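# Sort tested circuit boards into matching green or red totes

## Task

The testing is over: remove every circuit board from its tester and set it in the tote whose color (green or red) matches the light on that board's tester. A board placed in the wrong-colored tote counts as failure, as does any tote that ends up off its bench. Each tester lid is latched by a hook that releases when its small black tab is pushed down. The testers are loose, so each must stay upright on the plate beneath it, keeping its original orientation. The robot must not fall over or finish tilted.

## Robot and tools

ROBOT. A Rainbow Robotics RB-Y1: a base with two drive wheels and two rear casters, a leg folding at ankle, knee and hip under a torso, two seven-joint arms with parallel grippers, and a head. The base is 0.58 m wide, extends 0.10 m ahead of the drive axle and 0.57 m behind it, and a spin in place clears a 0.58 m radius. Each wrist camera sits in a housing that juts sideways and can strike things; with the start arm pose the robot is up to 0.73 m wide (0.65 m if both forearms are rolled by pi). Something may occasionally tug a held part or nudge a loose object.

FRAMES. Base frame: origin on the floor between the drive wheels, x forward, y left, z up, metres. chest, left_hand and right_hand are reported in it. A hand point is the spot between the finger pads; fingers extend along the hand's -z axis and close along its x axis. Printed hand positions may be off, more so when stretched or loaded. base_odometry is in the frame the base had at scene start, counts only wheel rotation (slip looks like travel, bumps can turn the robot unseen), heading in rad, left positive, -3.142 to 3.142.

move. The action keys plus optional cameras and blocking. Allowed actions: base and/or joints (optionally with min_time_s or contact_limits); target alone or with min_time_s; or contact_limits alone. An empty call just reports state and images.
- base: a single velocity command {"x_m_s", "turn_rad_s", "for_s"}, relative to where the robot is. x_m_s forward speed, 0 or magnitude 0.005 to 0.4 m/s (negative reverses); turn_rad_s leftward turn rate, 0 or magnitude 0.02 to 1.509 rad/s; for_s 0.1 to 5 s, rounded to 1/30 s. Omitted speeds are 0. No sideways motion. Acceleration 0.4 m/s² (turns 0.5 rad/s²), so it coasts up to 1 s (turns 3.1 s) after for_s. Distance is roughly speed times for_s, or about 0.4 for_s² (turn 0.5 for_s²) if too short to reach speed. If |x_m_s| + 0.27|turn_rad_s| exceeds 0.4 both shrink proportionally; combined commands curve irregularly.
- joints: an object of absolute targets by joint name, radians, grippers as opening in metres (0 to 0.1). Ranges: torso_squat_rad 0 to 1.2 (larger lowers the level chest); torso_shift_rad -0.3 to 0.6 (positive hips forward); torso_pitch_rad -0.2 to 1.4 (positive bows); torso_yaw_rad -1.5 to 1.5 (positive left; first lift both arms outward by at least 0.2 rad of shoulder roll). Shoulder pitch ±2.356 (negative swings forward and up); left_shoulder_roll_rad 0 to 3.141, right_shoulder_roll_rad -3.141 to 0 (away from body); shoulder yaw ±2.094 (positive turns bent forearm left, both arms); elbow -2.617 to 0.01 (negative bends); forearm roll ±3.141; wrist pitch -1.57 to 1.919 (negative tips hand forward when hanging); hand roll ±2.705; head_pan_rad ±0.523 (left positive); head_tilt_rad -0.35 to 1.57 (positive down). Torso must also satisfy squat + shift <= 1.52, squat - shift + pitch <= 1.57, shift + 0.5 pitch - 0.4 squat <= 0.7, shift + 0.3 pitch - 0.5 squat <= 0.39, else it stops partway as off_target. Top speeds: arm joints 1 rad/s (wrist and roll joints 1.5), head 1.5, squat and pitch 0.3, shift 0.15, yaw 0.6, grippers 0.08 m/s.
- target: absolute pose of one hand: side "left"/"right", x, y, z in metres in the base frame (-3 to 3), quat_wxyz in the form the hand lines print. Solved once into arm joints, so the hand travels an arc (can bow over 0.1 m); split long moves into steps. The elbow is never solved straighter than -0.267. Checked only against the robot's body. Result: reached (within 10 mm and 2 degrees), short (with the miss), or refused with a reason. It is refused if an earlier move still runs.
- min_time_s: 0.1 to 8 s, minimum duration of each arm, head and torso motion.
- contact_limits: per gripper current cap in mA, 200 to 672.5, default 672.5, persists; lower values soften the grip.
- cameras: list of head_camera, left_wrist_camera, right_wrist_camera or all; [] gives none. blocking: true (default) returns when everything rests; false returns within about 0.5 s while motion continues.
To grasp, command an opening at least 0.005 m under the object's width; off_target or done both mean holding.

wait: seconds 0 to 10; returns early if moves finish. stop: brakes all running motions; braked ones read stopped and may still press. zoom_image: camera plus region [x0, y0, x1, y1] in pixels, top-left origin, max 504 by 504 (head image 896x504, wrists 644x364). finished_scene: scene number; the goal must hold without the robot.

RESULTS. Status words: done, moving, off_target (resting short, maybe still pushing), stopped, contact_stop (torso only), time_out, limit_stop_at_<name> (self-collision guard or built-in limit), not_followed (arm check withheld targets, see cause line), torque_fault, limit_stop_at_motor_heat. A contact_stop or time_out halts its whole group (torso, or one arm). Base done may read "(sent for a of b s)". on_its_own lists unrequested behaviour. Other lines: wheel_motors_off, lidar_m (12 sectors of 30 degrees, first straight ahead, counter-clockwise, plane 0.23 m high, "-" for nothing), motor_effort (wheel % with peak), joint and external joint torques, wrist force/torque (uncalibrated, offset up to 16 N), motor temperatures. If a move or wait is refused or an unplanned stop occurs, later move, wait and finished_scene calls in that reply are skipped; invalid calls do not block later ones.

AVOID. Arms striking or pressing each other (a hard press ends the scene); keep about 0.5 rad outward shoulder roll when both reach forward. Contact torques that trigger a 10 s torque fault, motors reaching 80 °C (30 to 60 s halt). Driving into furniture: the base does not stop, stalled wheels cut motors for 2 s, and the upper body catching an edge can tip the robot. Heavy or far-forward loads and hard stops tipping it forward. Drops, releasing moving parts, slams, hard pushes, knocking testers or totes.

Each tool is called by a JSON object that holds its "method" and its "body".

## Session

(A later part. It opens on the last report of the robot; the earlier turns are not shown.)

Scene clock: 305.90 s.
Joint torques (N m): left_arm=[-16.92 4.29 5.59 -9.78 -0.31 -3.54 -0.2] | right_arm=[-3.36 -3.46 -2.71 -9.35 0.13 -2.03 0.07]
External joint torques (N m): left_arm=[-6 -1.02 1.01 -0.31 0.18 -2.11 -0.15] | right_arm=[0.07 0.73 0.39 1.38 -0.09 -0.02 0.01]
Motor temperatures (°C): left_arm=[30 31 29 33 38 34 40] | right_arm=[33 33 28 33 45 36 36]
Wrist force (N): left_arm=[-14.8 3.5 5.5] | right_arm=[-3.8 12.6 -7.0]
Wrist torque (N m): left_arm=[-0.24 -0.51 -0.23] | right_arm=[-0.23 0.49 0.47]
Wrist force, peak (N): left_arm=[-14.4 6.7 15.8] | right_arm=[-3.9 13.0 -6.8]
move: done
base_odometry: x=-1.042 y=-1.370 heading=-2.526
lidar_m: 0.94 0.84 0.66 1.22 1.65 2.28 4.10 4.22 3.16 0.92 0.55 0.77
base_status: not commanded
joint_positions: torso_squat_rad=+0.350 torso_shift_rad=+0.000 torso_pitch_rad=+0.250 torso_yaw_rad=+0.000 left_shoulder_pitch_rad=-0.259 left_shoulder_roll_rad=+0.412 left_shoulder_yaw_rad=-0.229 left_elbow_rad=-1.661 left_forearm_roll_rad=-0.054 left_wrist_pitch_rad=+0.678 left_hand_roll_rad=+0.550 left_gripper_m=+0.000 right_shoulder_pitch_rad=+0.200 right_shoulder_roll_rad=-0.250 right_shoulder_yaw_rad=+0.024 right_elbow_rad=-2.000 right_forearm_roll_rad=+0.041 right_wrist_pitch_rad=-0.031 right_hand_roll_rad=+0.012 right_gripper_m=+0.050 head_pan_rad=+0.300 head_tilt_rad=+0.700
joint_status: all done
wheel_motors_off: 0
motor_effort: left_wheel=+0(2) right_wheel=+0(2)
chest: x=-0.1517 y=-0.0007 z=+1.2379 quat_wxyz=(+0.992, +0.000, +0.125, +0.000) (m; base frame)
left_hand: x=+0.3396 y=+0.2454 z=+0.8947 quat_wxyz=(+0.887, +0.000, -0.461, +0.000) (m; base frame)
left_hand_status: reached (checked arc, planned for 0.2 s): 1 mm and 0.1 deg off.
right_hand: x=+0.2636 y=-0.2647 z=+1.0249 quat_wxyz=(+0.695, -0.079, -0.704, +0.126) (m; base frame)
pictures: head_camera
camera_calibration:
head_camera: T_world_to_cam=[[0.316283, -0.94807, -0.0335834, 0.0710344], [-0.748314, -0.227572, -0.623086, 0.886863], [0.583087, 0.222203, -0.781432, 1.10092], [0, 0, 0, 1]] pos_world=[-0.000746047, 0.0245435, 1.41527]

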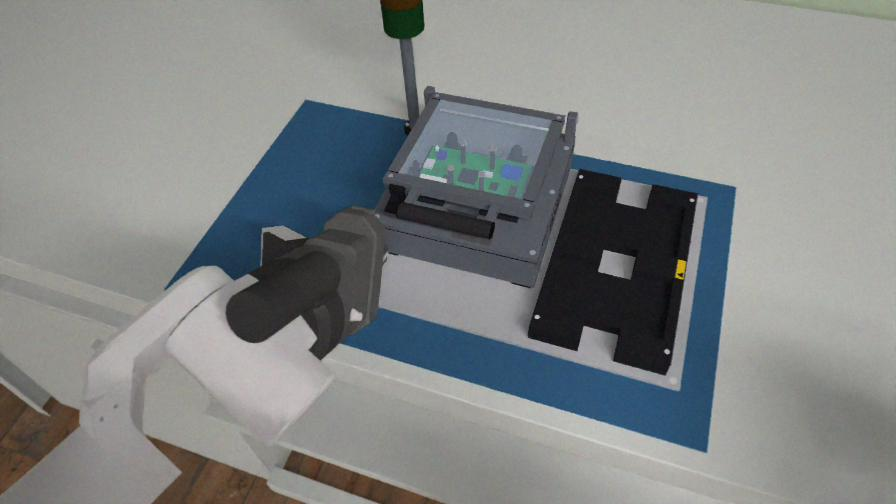

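{"method": "move", "body": {"target": {"side":"left","x":0.3445,"y":0.245,"z":0.895,"quat_wxyz":[0.887,0,-0.462,0]}, "cameras": []}}

{"method": "move", "body": {"target": {"side":"left","x":0.275,"y":0.245,"z":0.895,"quat_wxyz":[0.887,0,-0.462,0]}, "cameras": []}}

{"method": "move", "body": {"target": {"side":"left","x":0.262,"y":0.174,"z":1.02,"quat_wxyz":[0.887,0,-0.462,0]}, "cameras": ["left_wrist_camera"]}}

{"method": "move", "body": {"joints": {"left_gripper_m":0.055}, "cameras": ["left_wrist_camera","head_camera"]}}

Scene clock: 314.50 s.
Joint torques (N m): left_arm=[-17.76 3.7 5.18 -9.16 -0.36 -3.62 -0.23] | right_arm=[-3.11 -3.55 -2.89 -9.23 0.06 -1.95 0.07]
External joint torques (N m): left_arm=[-6.6 -1.68 0.57 0.29 0.13 -2.19 -0.18] | right_arm=[0.32 0.64 0.22 1.5 -0.16 0.06 0.02]
Motor temperatures (°C): left_arm=[30 31 29 33 38 34 40] | right_arm=[33 33 28 33 45 36 36]
Wrist force (N): left_arm=[-12.6 4.1 9.3] | right_arm=[-3.8 12.6 -6.7]
Wrist torque (N m): left_arm=[-0.23 -0.32 -0.22] | right_arm=[-0.22 0.50 0.48]
Wrist force, peak (N): left_arm=[-13.1 5.7 19.8] | right_arm=[-4.1 13.0 -6.8]
move: done
base_odometry: x=-1.042 y=-1.370 heading=-2.526
lidar_m: 0.94 0.83 0.65 1.22 1.65 2.29 4.10 4.21 3.16 0.92 0.57 0.77
base_status: not commanded
joint_positions: torso_squat_rad=+0.350 torso_shift_rad=+0.000 torso_pitch_rad=+0.250 torso_yaw_rad=+0.000 left_shoulder_pitch_rad=-0.273 left_shoulder_roll_rad=+0.412 left_shoulder_yaw_rad=-0.229 left_elbow_rad=-1.643 left_forearm_roll_rad=-0.050 left_wrist_pitch_rad=+0.674 left_hand_roll_rad=+0.549 left_gripper_m=+0.000 right_shoulder_pitch_rad=+0.200 right_shoulder_roll_rad=-0.250 right_shoulder_yaw_rad=+0.024 right_elbow_rad=-2.000 right_forearm_roll_rad=+0.041 right_wrist_pitch_rad=-0.031 right_hand_roll_rad=+0.012 right_gripper_m=+0.050 head_pan_rad=+0.300 head_tilt_rad=+0.700
joint_status: all done
wheel_motors_off: 0
motor_effort: left_wheel=-1(2) right_wheel=+0(2)
chest: x=-0.1518 y=-0.0007 z=+1.2379 quat_wxyz=(+0.992, +0.000, +0.124, +0.000) (m; base frame)
left_hand: x=+0.3435 y=+0.2455 z=+0.8943 quat_wxyz=(+0.887, +0.000, -0.461, +0.000) (m; base frame)
left_hand_status: reached (checked arc, planned for 0.2 s): 1 mm and 0.1 deg off.
right_hand: x=+0.2635 y=-0.2647 z=+1.0250 quat_wxyz=(+0.695, -0.079, -0.704, +0.126) (m; base frame)
pictures: none
No camera images: "cameras" was empty.

Scene clock: 315.43 s.
Joint torques (N m): left_arm=[-7.11 4.33 3.65 -9.04 -0.32 -1.18 0.18] | right_arm=[-3.28 -3.59 -3.1 -9.28 0.16 -2.1 0.04]
External joint torques (N m): left_arm=[-0.12 -0.05 -0.41 0.62 0.19 0.22 0.23] | right_arm=[0.14 0.6 0.01 1.45 -0.06 -0.1 -0.01]
Motor temperatures (°C): left_arm=[30 31 29 33 38 34 40] | right_arm=[33 33 28 33 45 36 36]
Wrist force (N): left_arm=[-7.1 1.0 -7.2] | right_arm=[-3.7 12.8 -7.0]
Wrist torque (N m): left_arm=[-0.16 -0.74 -0.16] | right_arm=[-0.24 0.51 0.49]
Wrist force, peak (N): left_arm=[-14.1 4.4 12.3] | right_arm=[-4.0 12.9 -7.1]
move: done
base_odometry: x=-1.042 y=-1.370 heading=-2.526
lidar_m: 0.93 0.83 0.66 1.22 1.64 2.28 4.10 4.21 3.16 0.92 0.56 0.77
base_status: not commanded
joint_positions: torso_squat_rad=+0.350 torso_shift_rad=+0.000 torso_pitch_rad=+0.250 torso_yaw_rad=+0.000 left_shoulder_pitch_rad=-0.031 left_shoulder_roll_rad=+0.415 left_shoulder_yaw_rad=-0.242 left_elbow_rad=-1.888 left_forearm_roll_rad=-0.130 left_wrist_pitch_rad=+0.682 left_hand_roll_rad=+0.577 left_gripper_m=+0.000 right_shoulder_pitch_rad=+0.200 right_shoulder_roll_rad=-0.250 right_shoulder_yaw_rad=+0.024 right_elbow_rad=-2.000 right_forearm_roll_rad=+0.041 right_wrist_pitch_rad=-0.031 right_hand_roll_rad=+0.012 right_gripper_m=+0.050 head_pan_rad=+0.300 head_tilt_rad=+0.700
joint_status: all done
wheel_motors_off: 0
motor_effort: left_wheel=-5(7) right_wheel=-2(3)
chest: x=-0.1515 y=-0.0007 z=+1.2379 quat_wxyz=(+0.992, +0.000, +0.125, +0.000) (m; base frame)
left_hand: x=+0.2752 y=+0.2450 z=+0.8948 quat_wxyz=(+0.887, +0.000, -0.462, +0.000) (m; base frame)
left_hand_status: reached (checked arc, planned for 0.6 s): 0 mm and 0.0 deg off.
right_hand: x=+0.2637 y=-0.2648 z=+1.0248 quat_wxyz=(+0.695, -0.079, -0.704, +0.126) (m; base frame)
pictures: none
No camera images: "cameras" was empty.

Scene clock: 316.63 s.
Joint torques (N m): left_arm=[-7.38 0.46 1.68 -7.79 -0.41 -1.7 -0.07] | right_arm=[-3.43 -3.36 -3.15 -9.33 0.08 -1.98 0]
External joint torques (N m): left_arm=[0.33 -0.82 -0.86 1.54 0.29 -0.22 -0.03] | right_arm=[-0.01 0.83 -0.05 1.4 -0.14 0.03 -0.05]
Motor temperatures (°C): left_arm=[30 31 29 33 38 34 40] | right_arm=[33 33 28 33 45 36 36]
Wrist force (N): left_arm=[-6.9 0.9 -7.4] | right_arm=[-3.7 12.8 -6.7]
Wrist torque (N m): left_arm=[-0.11 -0.71 -0.18] | right_arm=[-0.26 0.54 0.48]
Wrist force, peak (N): left_arm=[-8.1 1.3 -7.9] | right_arm=[-3.6 13.0 -6.9]
move: done
base_odometry: x=-1.042 y=-1.370 heading=-2.526
lidar_m: 0.94 0.82 0.65 1.22 1.64 2.28 4.11 4.22 3.16 0.92 0.54 0.76
base_status: not commanded
joint_positions: torso_squat_rad=+0.350 torso_shift_rad=+0.000 torso_pitch_rad=+0.250 torso_yaw_rad=+0.000 left_shoulder_pitch_rad=-0.133 left_shoulder_roll_rad=+0.299 left_shoulder_yaw_rad=-0.315 left_elbow_rad=-2.338 left_forearm_roll_rad=-0.191 left_wrist_pitch_rad=+1.257 left_hand_roll_rad=+0.489 left_gripper_m=+0.000 right_shoulder_pitch_rad=+0.200 right_shoulder_roll_rad=-0.250 right_shoulder_yaw_rad=+0.024 right_elbow_rad=-2.000 right_forearm_roll_rad=+0.041 right_wrist_pitch_rad=-0.031 right_hand_roll_rad=+0.012 right_gripper_m=+0.050 head_pan_rad=+0.300 head_tilt_rad=+0.700
joint_status: all done
wheel_motors_off: 0
motor_effort: left_wheel=-5(8) right_wheel=+0(2)
chest: x=-0.1515 y=-0.0007 z=+1.2379 quat_wxyz=(+0.992, +0.000, +0.125, +0.000) (m; base frame)
left_hand: x=+0.2620 y=+0.1741 z=+1.0201 quat_wxyz=(+0.887, +0.000, -0.462, +0.000) (m; base frame)
left_hand_status: reached (checked arc, planned for 0.8 s): 0 mm and 0.0 deg off.
right_hand: x=+0.2637 y=-0.2648 z=+1.0248 quat_wxyz=(+0.695, -0.079, -0.704, +0.126) (m; base frame)
pictures: left_wrist_camera
camera_calibration:
left_wrist_camera: T_world_to_cam=[[0.582761, 0.015442, 0.812497, -0.985528], [-0.389412, -0.872245, 0.295883, -0.0136877], [0.713265, -0.488825, -0.502297, 0.479654], [0, 0, 0, 1]] pos_world=[0.226877, 0.237747, 1.04572]

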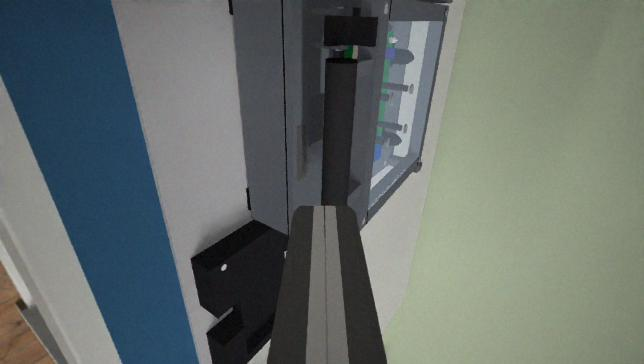

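Scene clock: 317.77 s.
Joint torques (N m): left_arm=[-7.26 0.47 1.91 -7.84 -0.48 -1.57 -0.06] | right_arm=[-3.58 -3.35 -3.07 -9.34 0.15 -1.95 0.02]
External joint torques (N m): left_arm=[0.44 -0.81 -0.63 1.49 0.22 -0.09 -0.01] | right_arm=[-0.16 0.84 0.04 1.4 -0.08 0.05 -0.03]
Motor temperatures (°C): left_arm=[30 31 29 33 38 34 40] | right_arm=[33 33 28 33 45 36 36]
Wrist force (N): left_arm=[-6.5 1.1 -7.1] | right_arm=[-3.7 12.4 -6.8]
Wrist torque (N m): left_arm=[-0.12 -0.68 -0.19] | right_arm=[-0.21 0.51 0.48]
Wrist force, peak (N): left_arm=[-6.9 0.9 -7.6] | right_arm=[-4.0 12.8 -7.0]
move: done
base_odometry: x=-1.042 y=-1.370 heading=-2.526
lidar_m: 0.93 0.84 0.66 1.22 1.66 2.29 4.11 4.21 3.16 0.92 0.56 0.77
base_status: not commanded
joint_positions: torso_squat_rad=+0.350 torso_shift_rad=+0.000 torso_pitch_rad=+0.250 torso_yaw_rad=+0.000 left_shoulder_pitch_rad=-0.133 left_shoulder_roll_rad=+0.299 left_shoulder_yaw_rad=-0.315 left_elbow_rad=-2.338 left_forearm_roll_rad=-0.191 left_wrist_pitch_rad=+1.257 left_hand_roll_rad=+0.489 left_gripper_m=+0.055 right_shoulder_pitch_rad=+0.200 right_shoulder_roll_rad=-0.250 right_shoulder_yaw_rad=+0.024 right_elbow_rad=-2.000 right_forearm_roll_rad=+0.041 right_wrist_pitch_rad=-0.031 right_hand_roll_rad=+0.012 right_gripper_m=+0.050 head_pan_rad=+0.300 head_tilt_rad=+0.700
joint_status: all done
wheel_motors_off: 0
motor_effort: left_wheel=-6(8) right_wheel=-1(2)
chest: x=-0.1515 y=-0.0007 z=+1.2379 quat_wxyz=(+0.992, +0.000, +0.125, +0.000) (m; base frame)
left_hand: x=+0.2620 y=+0.1741 z=+1.0201 quat_wxyz=(+0.887, +0.000, -0.462, +0.000) (m; base frame)
right_hand: x=+0.2637 y=-0.2648 z=+1.0248 quat_wxyz=(+0.695, -0.079, -0.704, +0.126) (m; base frame)
pictures: head_camera, left_wrist_camera
camera_calibration:
head_camera: T_world_to_cam=[[0.316109, -0.948127, -0.0336206, 0.0709856], [-0.748508, -0.227468, -0.622892, 0.886743], [0.582933, 0.222067, -0.781585, 1.10096], [0, 0, 0, 1]] pos_world=[-0.000489211, 0.0245224, 1.41522]
left_wrist_camera: T_world_to_cam=[[0.582761, 0.015442, 0.812497, -0.985528], [-0.389412, -0.872245, 0.295883, -0.0136877], [0.713265, -0.488825, -0.502297, 0.479654], [0, 0, 0, 1]] pos_world=[0.226877, 0.237747, 1.04572]

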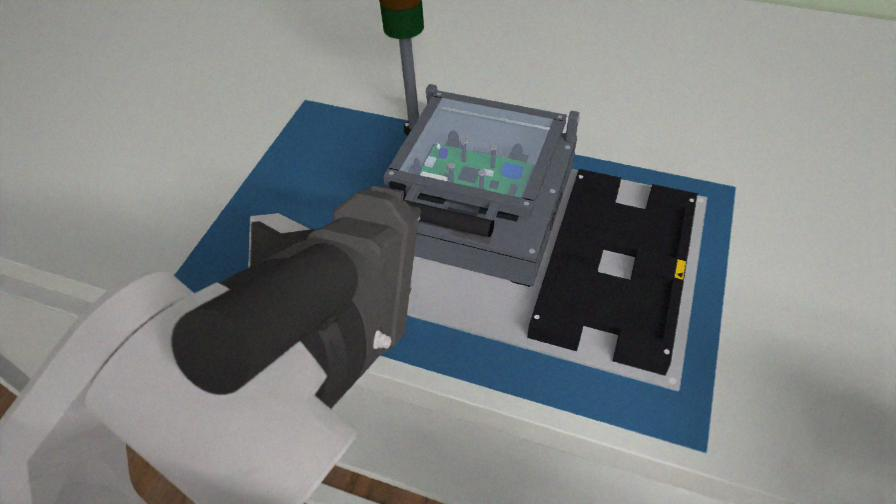

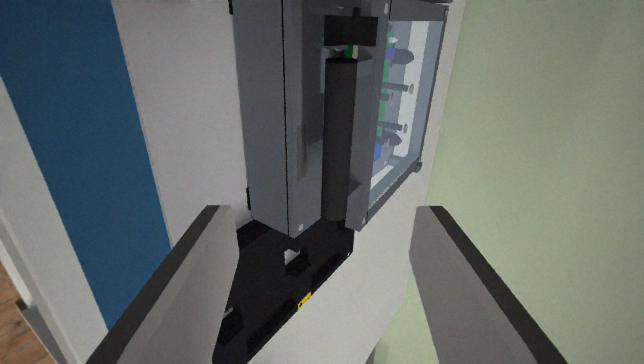

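{"method": "move", "body": {"target": {"side":"left","x":0.351,"y":0.170,"z":0.973,"quat_wxyz":[0.887,0,-0.462,0]}, "cameras": ["left_wrist_camera"]}}

{"method": "move", "body": {"joints": {"left_gripper_m":0.028}, "cameras": ["left_wrist_camera"]}}

{"method": "move", "body": {"target": {"side":"left","x":0.356,"y":0.170,"z":1.007,"quat_wxyz":[0.906,0,-0.423,0]}, "cameras": ["left_wrist_camera","head_camera"]}}

Scene clock: 330.00 s.
Joint torques (N m): left_arm=[-11.56 1.44 3.76 -8.28 -0.39 -1.17 0.15] | right_arm=[-3.1 -3.45 -3.13 -9.31 0.03 -2 0.06]
External joint torques (N m): left_arm=[0.92 -0.64 0.47 1.47 0.28 0.28 0.2] | right_arm=[0.32 0.74 -0.02 1.43 -0.19 0 0.01]
Motor temperatures (°C): left_arm=[30 31 29 33 38 34 40] | right_arm=[33 33 28 33 45 36 36]
Wrist force (N): left_arm=[-6.9 1.0 -6.9] | right_arm=[-3.7 12.5 -6.9]
Wrist torque (N m): left_arm=[-0.14 -0.70 -0.15] | right_arm=[-0.23 0.52 0.48]
Wrist force, peak (N): left_arm=[-7.4 1.1 -7.9] | right_arm=[-3.9 12.9 -6.9]
move: done
base_odometry: x=-1.042 y=-1.370 heading=-2.526
lidar_m: 0.94 0.83 0.66 1.22 1.65 2.29 4.10 4.21 3.16 0.92 0.56 0.77
base_status: not commanded
joint_positions: torso_squat_rad=+0.350 torso_shift_rad=+0.000 torso_pitch_rad=+0.250 torso_yaw_rad=+0.000 left_shoulder_pitch_rad=-0.374 left_shoulder_roll_rad=+0.276 left_shoulder_yaw_rad=-0.266 left_elbow_rad=-1.878 left_forearm_roll_rad=-0.148 left_wrist_pitch_rad=+1.036 left_hand_roll_rad=+0.525 left_gripper_m=+0.055 right_shoulder_pitch_rad=+0.200 right_shoulder_roll_rad=-0.250 right_shoulder_yaw_rad=+0.024 right_elbow_rad=-2.000 right_forearm_roll_rad=+0.041 right_wrist_pitch_rad=-0.031 right_hand_roll_rad=+0.012 right_gripper_m=+0.050 head_pan_rad=+0.300 head_tilt_rad=+0.700
joint_status: all done
wheel_motors_off: 0
motor_effort: left_wheel=-5(8) right_wheel=-1(2)
chest: x=-0.1515 y=-0.0007 z=+1.2379 quat_wxyz=(+0.992, +0.000, +0.125, +0.000) (m; base frame)
left_hand: x=+0.3510 y=+0.1700 z=+0.9731 quat_wxyz=(+0.887, +0.000, -0.462, +0.000) (m; base frame)
left_hand_status: reached (checked arc, planned for 0.8 s): 0 mm and 0.0 deg off.
right_hand: x=+0.2637 y=-0.2648 z=+1.0248 quat_wxyz=(+0.695, -0.079, -0.704, +0.126) (m; base frame)
pictures: left_wrist_camera
camera_calibration:
left_wrist_camera: T_world_to_cam=[[0.583078, 0.0151316, 0.812275, -0.999021], [-0.389337, -0.87233, 0.29573, 0.0314285], [0.713047, -0.488682, -0.502746, 0.391008], [0, 0, 0, 1]] pos_world=[0.315936, 0.233612, 0.998763]

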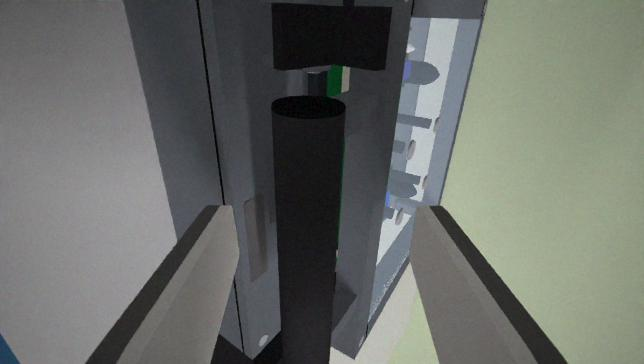

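Scene clock: 330.77 s.
Joint torques (N m): left_arm=[-11.67 1.25 3.74 -8.35 -0.42 -1.25 0.22] | right_arm=[-3.28 -3.26 -3.08 -9.29 0.08 -2.01 -0.06]
External joint torques (N m): left_arm=[0.82 -0.84 0.44 1.41 0.24 0.2 0.26] | right_arm=[0.14 0.93 0.02 1.44 -0.14 0 -0.11]
Motor temperatures (°C): left_arm=[30 31 29 33 38 34 40] | right_arm=[33 33 28 33 45 36 36]
Wrist force (N): left_arm=[-6.7 1.0 -7.0] | right_arm=[-3.7 12.6 -6.6]
Wrist torque (N m): left_arm=[-0.15 -0.67 -0.16] | right_arm=[-0.24 0.51 0.48]
Wrist force, peak (N): left_arm=[-7.3 1.0 -7.3] | right_arm=[-3.7 12.9 -6.9]
move: done
base_odometry: x=-1.042 y=-1.370 heading=-2.526
lidar_m: 0.94 0.83 0.66 1.22 1.65 2.29 4.10 4.21 3.15 0.92 0.56 0.77
base_status: not commanded
joint_positions: torso_squat_rad=+0.350 torso_shift_rad=+0.000 torso_pitch_rad=+0.250 torso_yaw_rad=+0.000 left_shoulder_pitch_rad=-0.374 left_shoulder_roll_rad=+0.276 left_shoulder_yaw_rad=-0.266 left_elbow_rad=-1.878 left_forearm_roll_rad=-0.148 left_wrist_pitch_rad=+1.036 left_hand_roll_rad=+0.525 left_gripper_m=+0.028 right_shoulder_pitch_rad=+0.200 right_shoulder_roll_rad=-0.250 right_shoulder_yaw_rad=+0.024 right_elbow_rad=-2.000 right_forearm_roll_rad=+0.041 right_wrist_pitch_rad=-0.031 right_hand_roll_rad=+0.012 right_gripper_m=+0.050 head_pan_rad=+0.300 head_tilt_rad=+0.700
joint_status: all done
wheel_motors_off: 0
motor_effort: left_wheel=-5(7) right_wheel=-2(3)
chest: x=-0.1515 y=-0.0007 z=+1.2379 quat_wxyz=(+0.992, +0.000, +0.125, +0.000) (m; base frame)
left_hand: x=+0.3510 y=+0.1700 z=+0.9731 quat_wxyz=(+0.887, +0.000, -0.462, +0.000) (m; base frame)
right_hand: x=+0.2637 y=-0.2648 z=+1.0248 quat_wxyz=(+0.695, -0.079, -0.704, +0.126) (m; base frame)
pictures: left_wrist_camera
camera_calibration:
left_wrist_camera: T_world_to_cam=[[0.583079, 0.0151318, 0.812275, -0.999021], [-0.389337, -0.872331, 0.29573, 0.0314284], [0.713047, -0.488682, -0.502746, 0.391008], [0, 0, 0, 1]] pos_world=[0.315937, 0.233612, 0.998763]

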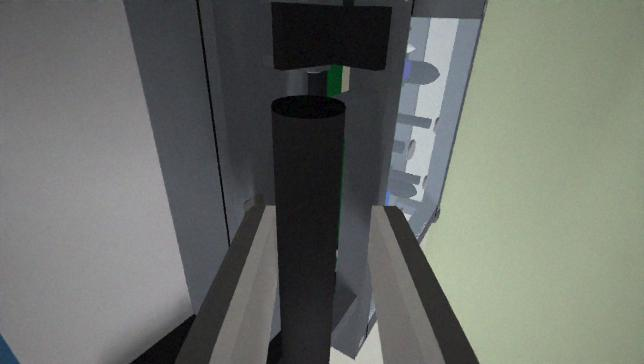

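Scene clock: 331.73 s.
Joint torques (N m): left_arm=[-15.84 3.27 4.64 -9.91 -0.62 -2.52 0.13] | right_arm=[-3.28 -3.34 -3.08 -9.2 0.15 -2.05 0.02]
External joint torques (N m): left_arm=[-2 0.5 1.03 -0.74 0.01 -1.12 0.17] | right_arm=[0.14 0.85 0.02 1.53 -0.08 -0.04 -0.04]
Motor temperatures (°C): left_arm=[30 31 29 33 38 34 40] | right_arm=[33 33 28 33 45 36 36]
Wrist force (N): left_arm=[-10.7 2.3 -7.8] | right_arm=[-3.8 12.9 -6.6]
Wrist torque (N m): left_arm=[-0.15 -0.57 -0.20] | right_arm=[-0.27 0.52 0.48]
Wrist force, peak (N): left_arm=[-20.4 4.9 0.6] | right_arm=[-3.9 12.8 -6.8]
move: done
base_odometry: x=-1.042 y=-1.370 heading=-2.526
lidar_m: 0.93 0.84 0.66 1.21 1.64 2.29 4.10 4.21 3.16 0.92 0.56 0.76
base_status: not commanded
joint_positions: torso_squat_rad=+0.350 torso_shift_rad=+0.000 torso_pitch_rad=+0.250 torso_yaw_rad=+0.000 left_shoulder_pitch_rad=-0.485 left_shoulder_roll_rad=+0.292 left_shoulder_yaw_rad=-0.220 left_elbow_rad=-1.936 left_forearm_roll_rad=-0.033 left_wrist_pitch_rad=+1.272 left_hand_roll_rad=+0.466 left_gripper_m=+0.028 right_shoulder_pitch_rad=+0.200 right_shoulder_roll_rad=-0.250 right_shoulder_yaw_rad=+0.024 right_elbow_rad=-2.000 right_forearm_roll_rad=+0.041 right_wrist_pitch_rad=-0.031 right_hand_roll_rad=+0.012 right_gripper_m=+0.050 head_pan_rad=+0.300 head_tilt_rad=+0.700
joint_status: all done
wheel_motors_off: 0
motor_effort: left_wheel=-5(8) right_wheel=+1(2)
chest: x=-0.1514 y=-0.0007 z=+1.2379 quat_wxyz=(+0.992, +0.000, +0.125, +0.000) (m; base frame)
left_hand: x=+0.3556 y=+0.1699 z=+1.0065 quat_wxyz=(+0.906, +0.000, -0.423, +0.000) (m; base frame)
left_hand_status: reached (checked arc, planned for 0.4 s): 1 mm and 0.0 deg off.
right_hand: x=+0.2637 y=-0.2648 z=+1.0248 quat_wxyz=(+0.695, -0.079, -0.704, +0.126) (m; base frame)
pictures: head_camera, left_wrist_camera
camera_calibration:
head_camera: T_world_to_cam=[[0.316129, -0.948121, -0.0336133, 0.0709916], [-0.748576, -0.227516, -0.622793, 0.886655], [0.582835, 0.222045, -0.781665, 1.101], [0, 0, 0, 1]] pos_world=[-0.00041222, 0.0245662, 1.4152]
left_wrist_camera: T_world_to_cam=[[0.651403, 0.0153978, 0.758576, -0.999117], [-0.362108, -0.872275, 0.328654, -0.0195398], [0.666748, -0.488773, -0.562627, 0.48132], [0, 0, 0, 1]] pos_world=[0.322833, 0.233596, 1.03513]

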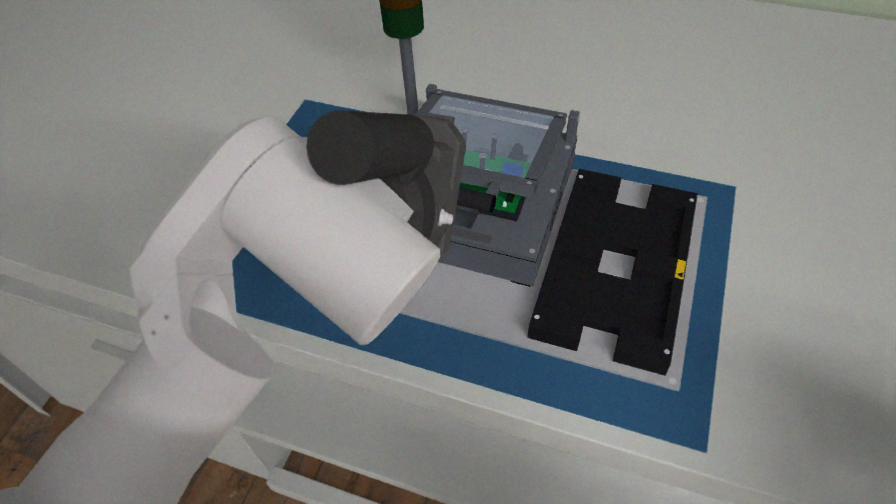

